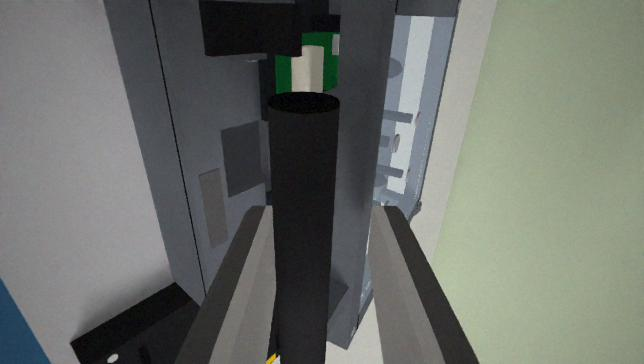

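{"method": "move", "body": {"target": {"side":"left","x":0.381,"y":0.170,"z":1.057,"quat_wxyz":[0.924,0,-0.383,0]}, "cameras": []}}

{"method": "move", "body": {"target": {"side":"left","x":0.435,"y":0.170,"z":1.117,"quat_wxyz":[0.966,0,-0.259,0]}, "cameras": []}}

{"method": "move", "body": {"target": {"side":"left","x":0.515,"y":0.170,"z":1.149,"quat_wxyz":[0.991,0,-0.131,0]}, "cameras": []}}

{"method": "move", "body": {"base": {"x_m_s":0.1,"for_s":0.6667}, "cameras": ["head_camera"]}}

{"method": "move", "body": {"target": {"side":"left","x":0.50,"y":0.170,"z":1.20,"quat_wxyz":[0.971,-0.01,-0.238,0]}, "cameras": ["head_camera"]}}

Scene clock: 339.33 s.
Joint torques (N m): left_arm=[-16.4 5.38 5.05 -7.03 -0.45 -1.77 -0.06] | right_arm=[-3.2 -3.47 -3.1 -9.35 0.11 -2 0.02]
External joint torques (N m): left_arm=[0.26 1.25 1.17 1.29 0.09 -0.42 -0.02] | right_arm=[0.22 0.72 0.01 1.38 -0.11 0 -0.03]
Motor temperatures (°C): left_arm=[30 31 29 33 38 34 40] | right_arm=[33 33 28 33 45 36 36]
Wrist force (N): left_arm=[-6.3 1.1 -8.3] | right_arm=[-3.6 12.6 -6.5]
Wrist torque (N m): left_arm=[-0.15 -0.65 -0.18] | right_arm=[-0.22 0.52 0.48]
Wrist force, peak (N): left_arm=[-17.9 -3.1 -2.4] | right_arm=[-4.1 13.0 -6.9]
move: done
base_odometry: x=-1.042 y=-1.370 heading=-2.526
lidar_m: 0.94 0.83 0.66 1.22 1.64 2.29 4.10 4.21 3.15 0.92 0.55 0.77
base_status: not commanded
joint_positions: torso_squat_rad=+0.350 torso_shift_rad=+0.000 torso_pitch_rad=+0.250 torso_yaw_rad=+0.000 left_shoulder_pitch_rad=-0.707 left_shoulder_roll_rad=+0.308 left_shoulder_yaw_rad=-0.138 left_elbow_rad=-1.878 left_forearm_roll_rad=+0.089 left_wrist_pitch_rad=+1.507 left_hand_roll_rad=+0.415 left_gripper_m=+0.028 right_shoulder_pitch_rad=+0.200 right_shoulder_roll_rad=-0.250 right_shoulder_yaw_rad=+0.024 right_elbow_rad=-2.000 right_forearm_roll_rad=+0.041 right_wrist_pitch_rad=-0.031 right_hand_roll_rad=+0.012 right_gripper_m=+0.050 head_pan_rad=+0.300 head_tilt_rad=+0.700
joint_status: all done
wheel_motors_off: 0
motor_effort: left_wheel=-6(7) right_wheel=+0(2)
chest: x=-0.1515 y=-0.0007 z=+1.2379 quat_wxyz=(+0.992, +0.000, +0.125, +0.000) (m; base frame)
left_hand: x=+0.3803 y=+0.1696 z=+1.0574 quat_wxyz=(+0.923, -0.001, -0.384, +0.000) (m; base frame)
left_hand_status: reached (checked arc, planned for 0.5 s): 1 mm and 0.1 deg off.
right_hand: x=+0.2637 y=-0.2648 z=+1.0248 quat_wxyz=(+0.695, -0.079, -0.704, +0.126) (m; base frame)
pictures: none
No camera images: "cameras" was empty.

Scene clock: 340.57 s.
Joint torques (N m): left_arm=[-21.91 7.85 4.11 -7.32 -0.19 -1.24 0.05] | right_arm=[-3.27 -3.61 -2.98 -9.21 0.17 -2.05 0.04]
External joint torques (N m): left_arm=[0.57 0.61 0.74 0.66 0.1 -0.22 0.08] | right_arm=[0.15 0.58 0.12 1.52 -0.05 -0.05 -0.02]
Motor temperatures (°C): left_arm=[30 31 29 33 38 34 40] | right_arm=[33 33 28 33 45 36 36]
Wrist force (N): left_arm=[-4.7 0.7 -8.7] | right_arm=[-3.7 12.7 -6.6]
Wrist torque (N m): left_arm=[-0.12 -0.56 -0.20] | right_arm=[-0.24 0.52 0.46]
Wrist force, peak (N): left_arm=[-10.1 3.7 -12.5] | right_arm=[-3.6 12.8 -7.4]
move: done
base_odometry: x=-1.042 y=-1.370 heading=-2.526
lidar_m: 0.94 0.83 0.66 1.22 1.66 2.29 4.10 4.23 3.16 0.92 0.54 0.76
base_status: not commanded
joint_positions: torso_squat_rad=+0.350 torso_shift_rad=+0.000 torso_pitch_rad=+0.250 torso_yaw_rad=+0.000 left_shoulder_pitch_rad=-1.196 left_shoulder_roll_rad=+0.340 left_shoulder_yaw_rad=-0.016 left_elbow_rad=-1.353 left_forearm_roll_rad=+0.249 left_wrist_pitch_rad=+1.734 left_hand_roll_rad=+0.310 left_gripper_m=+0.028 right_shoulder_pitch_rad=+0.200 right_shoulder_roll_rad=-0.250 right_shoulder_yaw_rad=+0.024 right_elbow_rad=-2.000 right_forearm_roll_rad=+0.041 right_wrist_pitch_rad=-0.031 right_hand_roll_rad=+0.012 right_gripper_m=+0.050 head_pan_rad=+0.300 head_tilt_rad=+0.700
joint_status: all done
wheel_motors_off: 0
motor_effort: left_wheel=-7(7) right_wheel=+0(2)
chest: x=-0.1515 y=-0.0007 z=+1.2379 quat_wxyz=(+0.992, +0.000, +0.125, +0.000) (m; base frame)
left_hand: x=+0.4349 y=+0.1699 z=+1.1169 quat_wxyz=(+0.966, +0.000, -0.259, +0.000) (m; base frame)
left_hand_status: reached (checked arc, planned for 0.9 s): 0 mm and 0.0 deg off.
right_hand: x=+0.2637 y=-0.2648 z=+1.0248 quat_wxyz=(+0.695, -0.079, -0.704, +0.126) (m; base frame)
pictures: none
No camera images: "cameras" was empty.

Scene clock: 342.60 s.
Joint torques (N m): left_arm=[-25.61 9.54 1.94 -8.41 0.07 -1.7 -0.04] | right_arm=[-3.09 -3.45 -2.98 -9.23 0.1 -1.97 0.06]
External joint torques (N m): left_arm=[0.71 0.24 1.27 0.96 0.13 -0.64 -0.01] | right_arm=[0.34 0.74 0.12 1.5 -0.12 0.04 0.01]
Motor temperatures (°C): left_arm=[30 31 29 33 38 34 40] | right_arm=[33 33 28 33 45 36 36]
Wrist force (N): left_arm=[-6.5 0.7 -9.5] | right_arm=[-3.8 12.8 -6.9]
Wrist torque (N m): left_arm=[-0.17 -0.50 -0.19] | right_arm=[-0.25 0.52 0.47]
Wrist force, peak (N): left_arm=[-1.7 -8.3 28.8] | right_arm=[-3.8 13.0 -7.3]
move: short
base_odometry: x=-1.042 y=-1.370 heading=-2.526
lidar_m: 0.94 0.83 0.67 1.22 1.65 2.28 4.11 4.21 3.16 0.92 0.55 0.77
base_status: not commanded
joint_positions: torso_squat_rad=+0.350 torso_shift_rad=+0.000 torso_pitch_rad=+0.250 torso_yaw_rad=+0.000 left_shoulder_pitch_rad=-1.765 left_shoulder_roll_rad=+0.372 left_shoulder_yaw_rad=+0.037 left_elbow_rad=-0.267 left_forearm_roll_rad=+0.266 left_wrist_pitch_rad=+1.254 left_hand_roll_rad=+0.125 left_gripper_m=+0.028 right_shoulder_pitch_rad=+0.200 right_shoulder_roll_rad=-0.250 right_shoulder_yaw_rad=+0.024 right_elbow_rad=-2.000 right_forearm_roll_rad=+0.041 right_wrist_pitch_rad=-0.031 right_hand_roll_rad=+0.012 right_gripper_m=+0.050 head_pan_rad=+0.300 head_tilt_rad=+0.700
joint_status: all done
wheel_motors_off: 0
motor_effort: left_wheel=-6(10) right_wheel=+1(2)
chest: x=-0.1515 y=-0.0007 z=+1.2379 quat_wxyz=(+0.992, +0.000, +0.125, +0.000) (m; base frame)
left_hand: x=+0.5141 y=+0.1700 z=+1.1490 quat_wxyz=(+0.967, -0.010, -0.254, -0.001) (m; base frame)
left_hand_status: short (checked arc, as near as the solve gets, planned for 1.4 s): 1 mm and 14.4 deg off. The place is met; only the turn is off.
right_hand: x=+0.2637 y=-0.2648 z=+1.0249 quat_wxyz=(+0.695, -0.079, -0.704, +0.126) (m; base frame)
pictures: none
No camera images: "cameras" was empty.

Scene clock: 343.80 s.
Joint torques (N m): left_arm=[-27.1 10.67 1.57 -9.75 -0.18 -2.02 0.01] | right_arm=[-3.1 -3.46 -3.1 -9.24 0.16 -1.94 0.09]
External joint torques (N m): left_arm=[-0.77 1.38 0.9 -0.38 -0.1 -0.97 0.04] | right_arm=[0.32 0.73 0.01 1.49 -0.06 0.06 0.03]
Motor temperatures (°C): left_arm=[30 31 29 33 38 34 40] | right_arm=[33 33 28 33 45 36 36]
Wrist force (N): left_arm=[-7.9 0.7 -10.3] | right_arm=[-3.8 12.6 -6.6]
Wrist torque (N m): left_arm=[-0.11 -0.55 -0.21] | right_arm=[-0.22 0.49 0.48]
Wrist force, peak (N): left_arm=[-11.6 -3.0 -13.1] | right_arm=[-3.7 12.6 -7.5]
move: done
base_odometry: x=-1.097 y=-1.408 heading=-2.526
lidar_m: 0.87 0.83 0.64 0.94 1.65 2.29 4.17 4.24 3.17 0.91 0.53 0.77
base_status: done (sent for 0.67 of 0.67 s)
joint_positions: torso_squat_rad=+0.350 torso_shift_rad=+0.000 torso_pitch_rad=+0.250 torso_yaw_rad=+0.000 left_shoulder_pitch_rad=-1.765 left_shoulder_roll_rad=+0.372 left_shoulder_yaw_rad=+0.037 left_elbow_rad=-0.267 left_forearm_roll_rad=+0.266 left_wrist_pitch_rad=+1.255 left_hand_roll_rad=+0.125 left_gripper_m=+0.028 right_shoulder_pitch_rad=+0.200 right_shoulder_roll_rad=-0.250 right_shoulder_yaw_rad=+0.024 right_elbow_rad=-2.000 right_forearm_roll_rad=+0.041 right_wrist_pitch_rad=-0.031 right_hand_roll_rad=+0.012 right_gripper_m=+0.050 head_pan_rad=+0.300 head_tilt_rad=+0.700
joint_status: not commanded
wheel_motors_off: 0
motor_effort: left_wheel=+0(29) right_wheel=-2(26)
chest: x=-0.1514 y=-0.0007 z=+1.2379 quat_wxyz=(+0.992, +0.000, +0.125, +0.000) (m; base frame)
left_hand: x=+0.5141 y=+0.1699 z=+1.1483 quat_wxyz=(+0.967, -0.010, -0.253, -0.002) (m; base frame)
right_hand: x=+0.2638 y=-0.2648 z=+1.0247 quat_wxyz=(+0.695, -0.079, -0.704, +0.126) (m; base frame)
pictures: head_camera
camera_calibration:
head_camera: T_world_to_cam=[[0.316091, -0.94813, -0.033694, 0.0710343], [-0.748665, -0.227463, -0.622705, 0.88658], [0.582741, 0.222057, -0.781731, 1.10102], [0, 0, 0, 1]] pos_world=[-0.000311359, 0.0245251, 1.41517]

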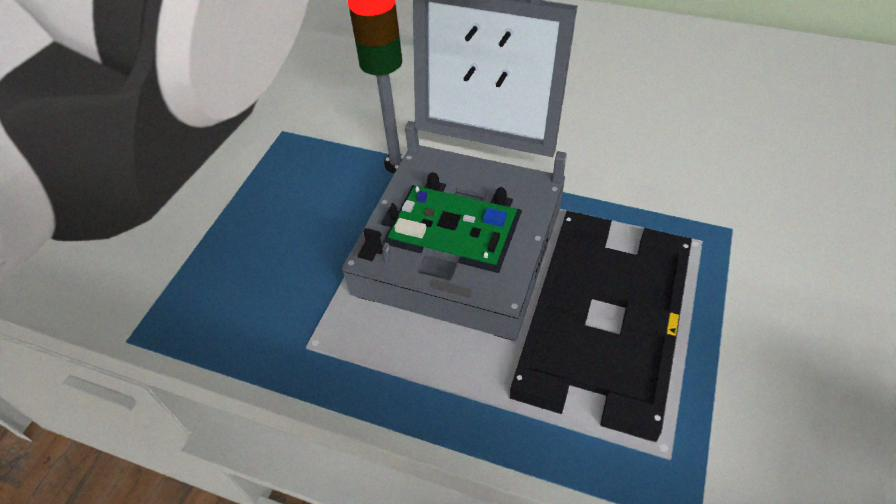

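Scene clock: 344.97 s.
Joint torques (N m): left_arm=[-23.67 9.13 1.51 -8.02 0.05 -1.16 0.12] | right_arm=[-3.19 -3.41 -3.14 -9.34 0.03 -1.98 0.1]
External joint torques (N m): left_arm=[2.37 -0.03 0.82 1.19 0.11 -0.17 0.15] | right_arm=[0.23 0.78 -0.04 1.39 -0.19 0.02 0.05]
Motor temperatures (°C): left_arm=[30 31 29 33 38 34 40] | right_arm=[33 33 28 33 45 36 36]
Wrist force (N): left_arm=[-4.4 0.7 -9.0] | right_arm=[-3.6 12.8 -6.9]
Wrist torque (N m): left_arm=[-0.09 -0.56 -0.20] | right_arm=[-0.25 0.53 0.48]
Wrist force, peak (N): left_arm=[-12.2 0.9 -15.0] | right_arm=[-3.9 12.9 -6.7]
move: done
base_odometry: x=-1.097 y=-1.408 heading=-2.526
lidar_m: 0.87 0.83 0.64 0.94 1.65 2.28 4.17 4.26 3.15 0.91 0.52 0.76
base_status: not commanded
joint_positions: torso_squat_rad=+0.350 torso_shift_rad=+0.000 torso_pitch_rad=+0.250 torso_yaw_rad=+0.000 left_shoulder_pitch_rad=-1.859 left_shoulder_roll_rad=+0.404 left_shoulder_yaw_rad=+0.040 left_elbow_rad=-0.278 left_forearm_roll_rad=+0.271 left_wrist_pitch_rad=+1.400 left_hand_roll_rad=+0.127 left_gripper_m=+0.028 right_shoulder_pitch_rad=+0.200 right_shoulder_roll_rad=-0.250 right_shoulder_yaw_rad=+0.024 right_elbow_rad=-2.000 right_forearm_roll_rad=+0.041 right_wrist_pitch_rad=-0.031 right_hand_roll_rad=+0.012 right_gripper_m=+0.050 head_pan_rad=+0.300 head_tilt_rad=+0.700
joint_status: all done
wheel_motors_off: 0
motor_effort: left_wheel=+3(5) right_wheel=-3(4)
chest: x=-0.1515 y=-0.0007 z=+1.2379 quat_wxyz=(+0.992, +0.000, +0.125, +0.000) (m; base frame)
left_hand: x=+0.5002 y=+0.1699 z=+1.2004 quat_wxyz=(+0.972, -0.010, -0.236, +0.000) (m; base frame)
left_hand_status: reached (checked arc, planned for 0.4 s): 1 mm and 0.2 deg off.
right_hand: x=+0.2636 y=-0.2648 z=+1.0249 quat_wxyz=(+0.695, -0.079, -0.704, +0.126) (m; base frame)
pictures: head_camera
camera_calibration:
head_camera: T_world_to_cam=[[0.316102, -0.948131, -0.0335789, 0.0709557], [-0.748448, -0.227466, -0.622964, 0.886804], [0.583013, 0.222052, -0.781529, 1.10093], [0, 0, 0, 1]] pos_world=[-0.000561934, 0.024528, 1.41524]

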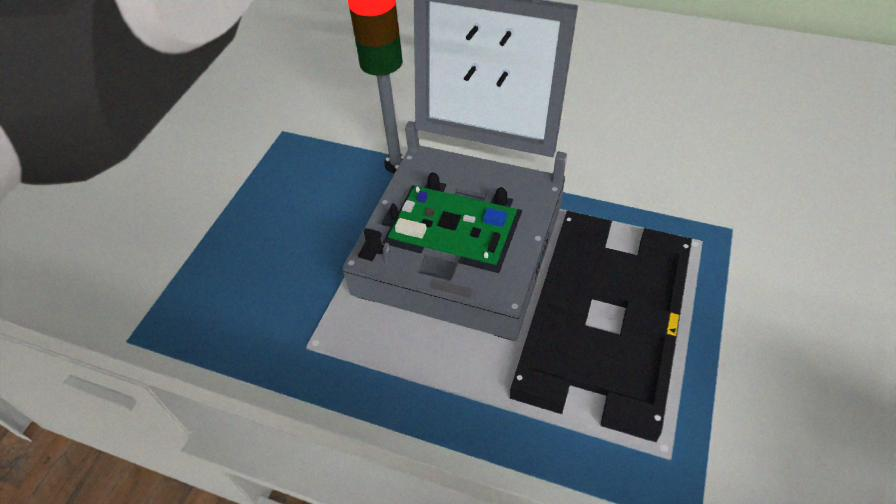

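{"method": "move", "body": {"joints": {"left_gripper_m":0.086}, "cameras": []}}

{"method": "move", "body": {"target": {"side":"left","x":0.402,"y":0.168,"z":1.14,"quat_wxyz":[0.991,0,-0.131,0]}, "cameras": []}}

{"method": "move", "body": {"target": {"side":"left","x":0.388,"y":0.170,"z":1.03,"quat_wxyz":[1,0,0,0]}, "cameras": ["left_wrist_camera"]}}

{"method": "move", "body": {"target": {"side":"left","x":0.388,"y":0.170,"z":0.985,"quat_wxyz":[1,0,0,0]}, "cameras": ["left_wrist_camera"]}}

Scene clock: 353.23 s.
Joint torques (N m): left_arm=[-23.62 8.97 1.75 -8.23 0.09 -1.17 0.2] | right_arm=[-3.35 -3.31 -3.26 -9.36 0.1 -2 0.16]
External joint torques (N m): left_arm=[2.42 -0.19 1.06 0.98 0.15 -0.17 0.22] | right_arm=[0.07 0.88 -0.16 1.37 -0.13 0 0.11]
Motor temperatures (°C): left_arm=[30 31 29 33 38 34 40] | right_arm=[33 33 28 33 45 36 36]
Wrist force (N): left_arm=[-4.5 0.5 -9.1] | right_arm=[-3.9 12.6 -6.7]
Wrist torque (N m): left_arm=[-0.11 -0.56 -0.20] | right_arm=[-0.23 0.51 0.47]
Wrist force, peak (N): left_arm=[-4.4 0.9 -9.4] | right_arm=[-3.9 13.0 -7.0]
move: done
base_odometry: x=-1.097 y=-1.408 heading=-2.526
lidar_m: 0.87 0.83 0.63 0.94 1.64 2.28 4.17 4.25 3.15 0.91 0.53 0.76
base_status: not commanded
joint_positions: torso_squat_rad=+0.350 torso_shift_rad=+0.000 torso_pitch_rad=+0.250 torso_yaw_rad=+0.000 left_shoulder_pitch_rad=-1.859 left_shoulder_roll_rad=+0.404 left_shoulder_yaw_rad=+0.040 left_elbow_rad=-0.278 left_forearm_roll_rad=+0.271 left_wrist_pitch_rad=+1.400 left_hand_roll_rad=+0.127 left_gripper_m=+0.086 right_shoulder_pitch_rad=+0.200 right_shoulder_roll_rad=-0.250 right_shoulder_yaw_rad=+0.024 right_elbow_rad=-2.000 right_forearm_roll_rad=+0.041 right_wrist_pitch_rad=-0.031 right_hand_roll_rad=+0.012 right_gripper_m=+0.050 head_pan_rad=+0.300 head_tilt_rad=+0.700
joint_status: all done
wheel_motors_off: 0
motor_effort: left_wheel=+2(4) right_wheel=-3(4)
chest: x=-0.1515 y=-0.0007 z=+1.2379 quat_wxyz=(+0.992, +0.000, +0.125, +0.000) (m; base frame)
left_hand: x=+0.5002 y=+0.1699 z=+1.2004 quat_wxyz=(+0.972, -0.010, -0.236, +0.000) (m; base frame)
right_hand: x=+0.2636 y=-0.2648 z=+1.0249 quat_wxyz=(+0.695, -0.079, -0.704, +0.126) (m; base frame)
pictures: none
No camera images: "cameras" was empty.

Scene clock: 354.83 s.
Joint torques (N m): left_arm=[-22.76 8.95 5.28 -6.21 -0.1 -0.72 -0.13] | right_arm=[-3.5 -3.44 -3.27 -9.28 0.14 -1.99 0]
External joint torques (N m): left_arm=[0.67 0.45 -0.39 -0.03 0.1 -0.2 -0.11] | right_arm=[-0.08 0.75 -0.16 1.45 -0.08 0.01 -0.06]
Motor temperatures (°C): left_arm=[30 31 29 33 38 34 40] | right_arm=[33 33 28 33 45 36 36]
Wrist force (N): left_arm=[-3.3 0.9 -9.5] | right_arm=[-3.4 12.8 -7.1]
Wrist torque (N m): left_arm=[-0.16 -0.49 -0.17] | right_arm=[-0.24 0.53 0.48]
Wrist force, peak (N): left_arm=[-4.5 1.8 -10.3] | right_arm=[-4.1 13.1 -6.7]
move: done
base_odometry: x=-1.097 y=-1.408 heading=-2.526
lidar_m: 0.87 0.82 0.63 0.94 1.65 2.29 4.17 4.25 3.16 0.91 0.53 0.77
base_status: not commanded
joint_positions: torso_squat_rad=+0.350 torso_shift_rad=+0.000 torso_pitch_rad=+0.250 torso_yaw_rad=+0.000 left_shoulder_pitch_rad=-1.406 left_shoulder_roll_rad=+0.537 left_shoulder_yaw_rad=-0.280 left_elbow_rad=-1.154 left_forearm_roll_rad=+0.680 left_wrist_pitch_rad=+1.895 left_hand_roll_rad=+0.474 left_gripper_m=+0.086 right_shoulder_pitch_rad=+0.200 right_shoulder_roll_rad=-0.250 right_shoulder_yaw_rad=+0.024 right_elbow_rad=-2.000 right_forearm_roll_rad=+0.041 right_wrist_pitch_rad=-0.031 right_hand_roll_rad=+0.012 right_gripper_m=+0.050 head_pan_rad=+0.300 head_tilt_rad=+0.700
joint_status: all done
wheel_motors_off: 0
motor_effort: left_wheel=+3(5) right_wheel=-3(5)
chest: x=-0.1515 y=-0.0007 z=+1.2379 quat_wxyz=(+0.992, +0.000, +0.125, +0.000) (m; base frame)
left_hand: x=+0.4012 y=+0.1678 z=+1.1404 quat_wxyz=(+0.992, +0.000, -0.127, -0.001) (m; base frame)
left_hand_status: reached (checked arc, planned for 1.2 s): 1 mm and 0.4 deg off.
right_hand: x=+0.2637 y=-0.2648 z=+1.0248 quat_wxyz=(+0.695, -0.079, -0.704, +0.126) (m; base frame)
pictures: none
No camera images: "cameras" was empty.

Scene clock: 356.33 s.
Joint torques (N m): left_arm=[-23.37 7.57 2.52 -5.91 0.18 -0.14 0.12] | right_arm=[-3.26 -3.56 -2.69 -9.26 0.17 -2.05 0.08]
External joint torques (N m): left_arm=[1.18 -0.99 -1.03 1.01 0.16 -0.04 0.12] | right_arm=[0.16 0.63 0.42 1.47 -0.05 -0.04 0.02]
Motor temperatures (°C): left_arm=[30 31 29 33 38 34 40] | right_arm=[33 33 28 33 45 36 36]
Wrist force (N): left_arm=[-1.8 0.8 -10.1] | right_arm=[-3.8 12.6 -6.9]
Wrist torque (N m): left_arm=[-0.14 -0.43 -0.20] | right_arm=[-0.22 0.51 0.46]
Wrist force, peak (N): left_arm=[-2.1 1.0 -10.6] | right_arm=[-3.9 13.1 -7.0]
move: done
base_odometry: x=-1.097 y=-1.408 heading=-2.526
lidar_m: 0.87 0.82 0.63 0.93 1.65 2.29 4.16 4.25 3.17 0.91 0.53 0.76
base_status: not commanded
joint_positions: torso_squat_rad=+0.350 torso_shift_rad=+0.000 torso_pitch_rad=+0.250 torso_yaw_rad=+0.000 left_shoulder_pitch_rad=-1.447 left_shoulder_roll_rad=+0.414 left_shoulder_yaw_rad=-0.337 left_elbow_rad=-0.643 left_forearm_roll_rad=+0.682 left_wrist_pitch_rad=+1.725 left_hand_roll_rad=+0.304 left_gripper_m=+0.086 right_shoulder_pitch_rad=+0.200 right_shoulder_roll_rad=-0.250 right_shoulder_yaw_rad=+0.024 right_elbow_rad=-2.000 right_forearm_roll_rad=+0.041 right_wrist_pitch_rad=-0.031 right_hand_roll_rad=+0.012 right_gripper_m=+0.050 head_pan_rad=+0.300 head_tilt_rad=+0.700
joint_status: all done
wheel_motors_off: 0
motor_effort: left_wheel=+3(5) right_wheel=-2(4)
chest: x=-0.1515 y=-0.0007 z=+1.2379 quat_wxyz=(+0.992, +0.000, +0.125, +0.000) (m; base frame)
left_hand: x=+0.3879 y=+0.1700 z=+1.0301 quat_wxyz=(+1.000, +0.000, -0.001, +0.000) (m; base frame)
left_hand_status: reached (checked arc, planned for 0.8 s): 0 mm and 0.1 deg off.
right_hand: x=+0.2637 y=-0.2648 z=+1.0248 quat_wxyz=(+0.695, -0.079, -0.704, +0.126) (m; base frame)
pictures: left_wrist_camera
camera_calibration:
left_wrist_camera: T_world_to_cam=[[0.999821, 0.0155991, -0.0106804, -0.380807], [0.0188292, -0.872234, 0.488727, -0.328179], [-0.00169213, -0.488841, -0.872371, 1.05143], [0, 0, 0, 1]] pos_world=[0.388697, 0.233674, 1.07356]

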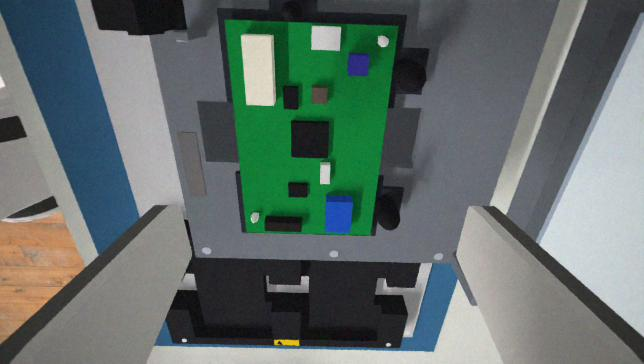

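Scene clock: 357.10 s.
Joint torques (N m): left_arm=[-23.04 7.52 2.14 -6.18 0.11 -0.06 0.05] | right_arm=[-3.1 -3.57 -3.12 -9.31 0.14 -2.1 0.1]
External joint torques (N m): left_arm=[1.36 -0.82 -0.86 0.76 0.09 0.04 0.05] | right_arm=[0.32 0.62 -0.01 1.42 -0.08 -0.09 0.05]
Motor temperatures (°C): left_arm=[30 31 29 33 38 34 40] | right_arm=[33 33 28 33 45 36 36]
Wrist force (N): left_arm=[-1.9 1.0 -9.6] | right_arm=[-3.8 12.7 -6.7]
Wrist torque (N m): left_arm=[-0.12 -0.39 -0.17] | right_arm=[-0.24 0.50 0.47]
Wrist force, peak (N): left_arm=[-2.2 0.5 -11.5] | right_arm=[-3.3 13.1 -7.1]
move: done
base_odometry: x=-1.097 y=-1.408 heading=-2.526
lidar_m: 0.87 0.82 0.64 0.94 1.65 2.29 4.17 4.25 3.16 0.91 0.53 0.76
base_status: not commanded
joint_positions: torso_squat_rad=+0.350 torso_shift_rad=+0.000 torso_pitch_rad=+0.250 torso_yaw_rad=+0.000 left_shoulder_pitch_rad=-1.415 left_shoulder_roll_rad=+0.372 left_shoulder_yaw_rad=-0.352 left_elbow_rad=-0.539 left_forearm_roll_rad=+0.663 left_wrist_pitch_rad=+1.594 left_hand_roll_rad=+0.269 left_gripper_m=+0.086 right_shoulder_pitch_rad=+0.200 right_shoulder_roll_rad=-0.250 right_shoulder_yaw_rad=+0.024 right_elbow_rad=-2.000 right_forearm_roll_rad=+0.041 right_wrist_pitch_rad=-0.031 right_hand_roll_rad=+0.012 right_gripper_m=+0.050 head_pan_rad=+0.300 head_tilt_rad=+0.700
joint_status: all done
wheel_motors_off: 0
motor_effort: left_wheel=+4(5) right_wheel=-3(4)
chest: x=-0.1515 y=-0.0007 z=+1.2379 quat_wxyz=(+0.992, +0.000, +0.125, +0.000) (m; base frame)
left_hand: x=+0.3874 y=+0.1703 z=+0.9853 quat_wxyz=(+1.000, +0.000, -0.003, +0.000) (m; base frame)
left_hand_status: reached (checked arc, planned for 0.4 s): 1 mm and 0.4 deg off.
right_hand: x=+0.2637 y=-0.2648 z=+1.0248 quat_wxyz=(+0.695, -0.079, -0.704, +0.126) (m; base frame)
pictures: left_wrist_camera
camera_calibration:
left_wrist_camera: T_world_to_cam=[[0.999861, 0.0156265, -0.00580981, -0.385595], [0.0164732, -0.87243, 0.488461, -0.304837], [0.00256428, -0.488488, -0.872567, 1.01092], [0, 0, 0, 1]] pos_world=[0.387971, 0.233899, 1.02876]

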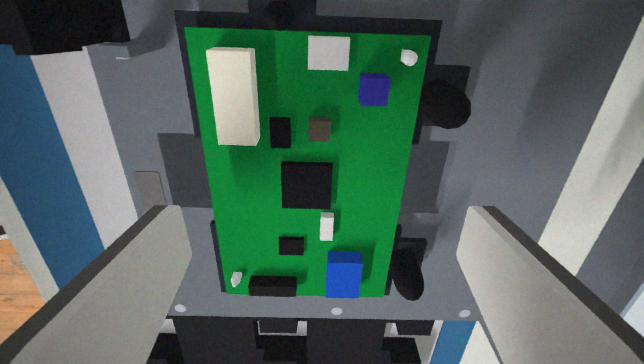

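{"method": "move", "body": {"target": {"side":"left","x":0.382,"y":0.169,"z":0.955,"quat_wxyz":[1,0,0,0]}, "cameras": ["left_wrist_camera"]}}

{"method": "move", "body": {"target": {"side":"left","x":0.382,"y":0.169,"z":0.944,"quat_wxyz":[1,0,0,0]}, "cameras": ["left_wrist_camera"]}}

Scene clock: 369.80 s.
Joint torques (N m): left_arm=[-22.97 7.43 1.87 -6.06 0.21 -0.14 0.05] | right_arm=[-3 -3.25 -3.32 -9.25 0.12 -2.06 0.09]
External joint torques (N m): left_arm=[1.18 -0.67 -0.81 0.83 0.2 -0.05 0.05] | right_arm=[0.42 0.94 -0.21 1.49 -0.1 -0.05 0.04]
Motor temperatures (°C): left_arm=[30 31 29 33 38 34 40] | right_arm=[33 33 28 33 45 36 36]
Wrist force (N): left_arm=[-1.8 1.0 -9.7] | right_arm=[-3.7 13.1 -6.7]
Wrist torque (N m): left_arm=[-0.16 -0.40 -0.16] | right_arm=[-0.28 0.51 0.49]
Wrist force, peak (N): left_arm=[-2.5 0.0 -11.7] | right_arm=[-3.7 13.1 -6.7]
move: done
base_odometry: x=-1.097 y=-1.408 heading=-2.526
lidar_m: 0.87 0.83 0.63 0.94 1.65 2.29 4.17 4.24 3.16 0.91 0.52 0.77
base_status: not commanded
joint_positions: torso_squat_rad=+0.350 torso_shift_rad=+0.000 torso_pitch_rad=+0.250 torso_yaw_rad=+0.000 left_shoulder_pitch_rad=-1.387 left_shoulder_roll_rad=+0.342 left_shoulder_yaw_rad=-0.361 left_elbow_rad=-0.484 left_forearm_roll_rad=+0.654 left_wrist_pitch_rad=+1.519 left_hand_roll_rad=+0.254 left_gripper_m=+0.086 right_shoulder_pitch_rad=+0.200 right_shoulder_roll_rad=-0.250 right_shoulder_yaw_rad=+0.024 right_elbow_rad=-2.000 right_forearm_roll_rad=+0.041 right_wrist_pitch_rad=-0.031 right_hand_roll_rad=+0.012 right_gripper_m=+0.050 head_pan_rad=+0.300 head_tilt_rad=+0.700
joint_status: all done
wheel_motors_off: 0
motor_effort: left_wheel=+4(5) right_wheel=-3(4)
chest: x=-0.1515 y=-0.0007 z=+1.2379 quat_wxyz=(+0.992, +0.000, +0.125, +0.000) (m; base frame)
left_hand: x=+0.3818 y=+0.1691 z=+0.9552 quat_wxyz=(+1.000, +0.000, -0.001, +0.000) (m; base frame)
left_hand_status: reached (checked arc, planned for 0.3 s): 0 mm and 0.2 deg off.
right_hand: x=+0.2637 y=-0.2648 z=+1.0248 quat_wxyz=(+0.695, -0.079, -0.704, +0.126) (m; base frame)
pictures: left_wrist_camera
camera_calibration:
left_wrist_camera: T_world_to_cam=[[0.999832, 0.0155906, -0.00968189, -0.376457], [0.0183336, -0.872292, 0.488641, -0.291965], [-0.000827258, -0.488736, -0.872431, 0.985285], [0, 0, 0, 1]] pos_world=[0.382561, 0.232734, 0.998615]

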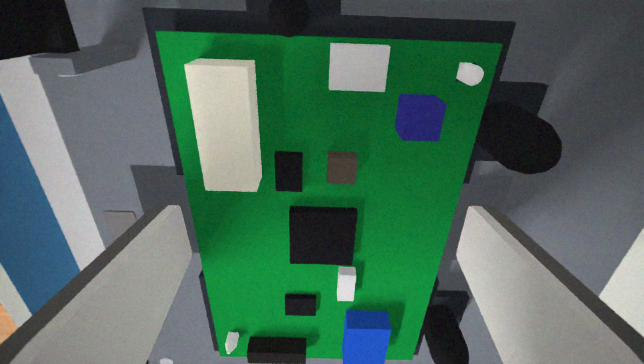

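Scene clock: 370.67 s.
Joint torques (N m): left_arm=[-22.89 6.74 1.54 -5.7 0.19 -0.19 -0.08] | right_arm=[-3.09 -3.5 -3.03 -9.36 0.05 -2.04 0.09]
External joint torques (N m): left_arm=[1.24 -1.3 -0.83 1.13 0.18 -0.09 -0.08] | right_arm=[0.33 0.69 0.08 1.37 -0.17 -0.04 0.03]
Motor temperatures (°C): left_arm=[30 31 29 33 38 34 40] | right_arm=[33 33 28 33 45 36 36]
Wrist force (N): left_arm=[-1.8 0.9 -9.6] | right_arm=[-3.9 12.9 -7.0]
Wrist torque (N m): left_arm=[-0.15 -0.39 -0.17] | right_arm=[-0.26 0.49 0.49]
Wrist force, peak (N): left_arm=[-2.3 1.0 -11.1] | right_arm=[-3.9 12.9 -7.0]
move: done
base_odometry: x=-1.097 y=-1.408 heading=-2.526
lidar_m: 0.87 0.82 0.64 0.94 1.64 2.29 4.17 4.25 3.16 0.91 0.53 0.77
base_status: not commanded
joint_positions: torso_squat_rad=+0.350 torso_shift_rad=+0.000 torso_pitch_rad=+0.250 torso_yaw_rad=+0.000 left_shoulder_pitch_rad=-1.394 left_shoulder_roll_rad=+0.327 left_shoulder_yaw_rad=-0.363 left_elbow_rad=-0.426 left_forearm_roll_rad=+0.651 left_wrist_pitch_rad=+1.473 left_hand_roll_rad=+0.236 left_gripper_m=+0.086 right_shoulder_pitch_rad=+0.200 right_shoulder_roll_rad=-0.250 right_shoulder_yaw_rad=+0.024 right_elbow_rad=-2.000 right_forearm_roll_rad=+0.041 right_wrist_pitch_rad=-0.031 right_hand_roll_rad=+0.012 right_gripper_m=+0.050 head_pan_rad=+0.300 head_tilt_rad=+0.700
joint_status: all done
wheel_motors_off: 0
motor_effort: left_wheel=+4(4) right_wheel=-4(5)
chest: x=-0.1515 y=-0.0007 z=+1.2379 quat_wxyz=(+0.992, +0.000, +0.125, +0.000) (m; base frame)
left_hand: x=+0.3813 y=+0.1693 z=+0.9445 quat_wxyz=(+1.000, +0.000, -0.003, +0.000) (m; base frame)
left_hand_status: reached (checked arc, planned for 0.3 s): 1 mm and 0.3 deg off.
right_hand: x=+0.2637 y=-0.2648 z=+1.0248 quat_wxyz=(+0.695, -0.079, -0.704, +0.126) (m; base frame)
pictures: left_wrist_camera
camera_calibration:
left_wrist_camera: T_world_to_cam=[[0.999851, 0.0156206, -0.00729467, -0.378351], [0.0171935, -0.872482, 0.488344, -0.285784], [0.00126375, -0.488397, -0.872621, 0.975445], [0, 0, 0, 1]] pos_world=[0.381976, 0.232973, 0.987994]

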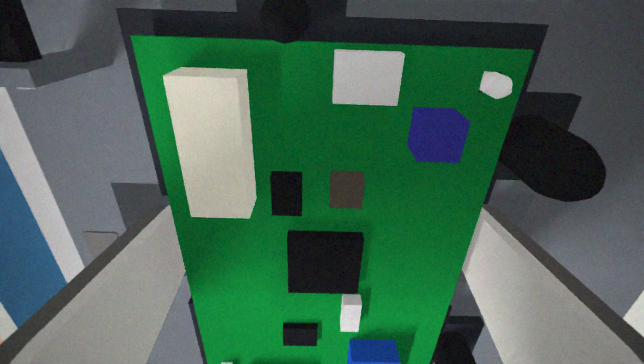

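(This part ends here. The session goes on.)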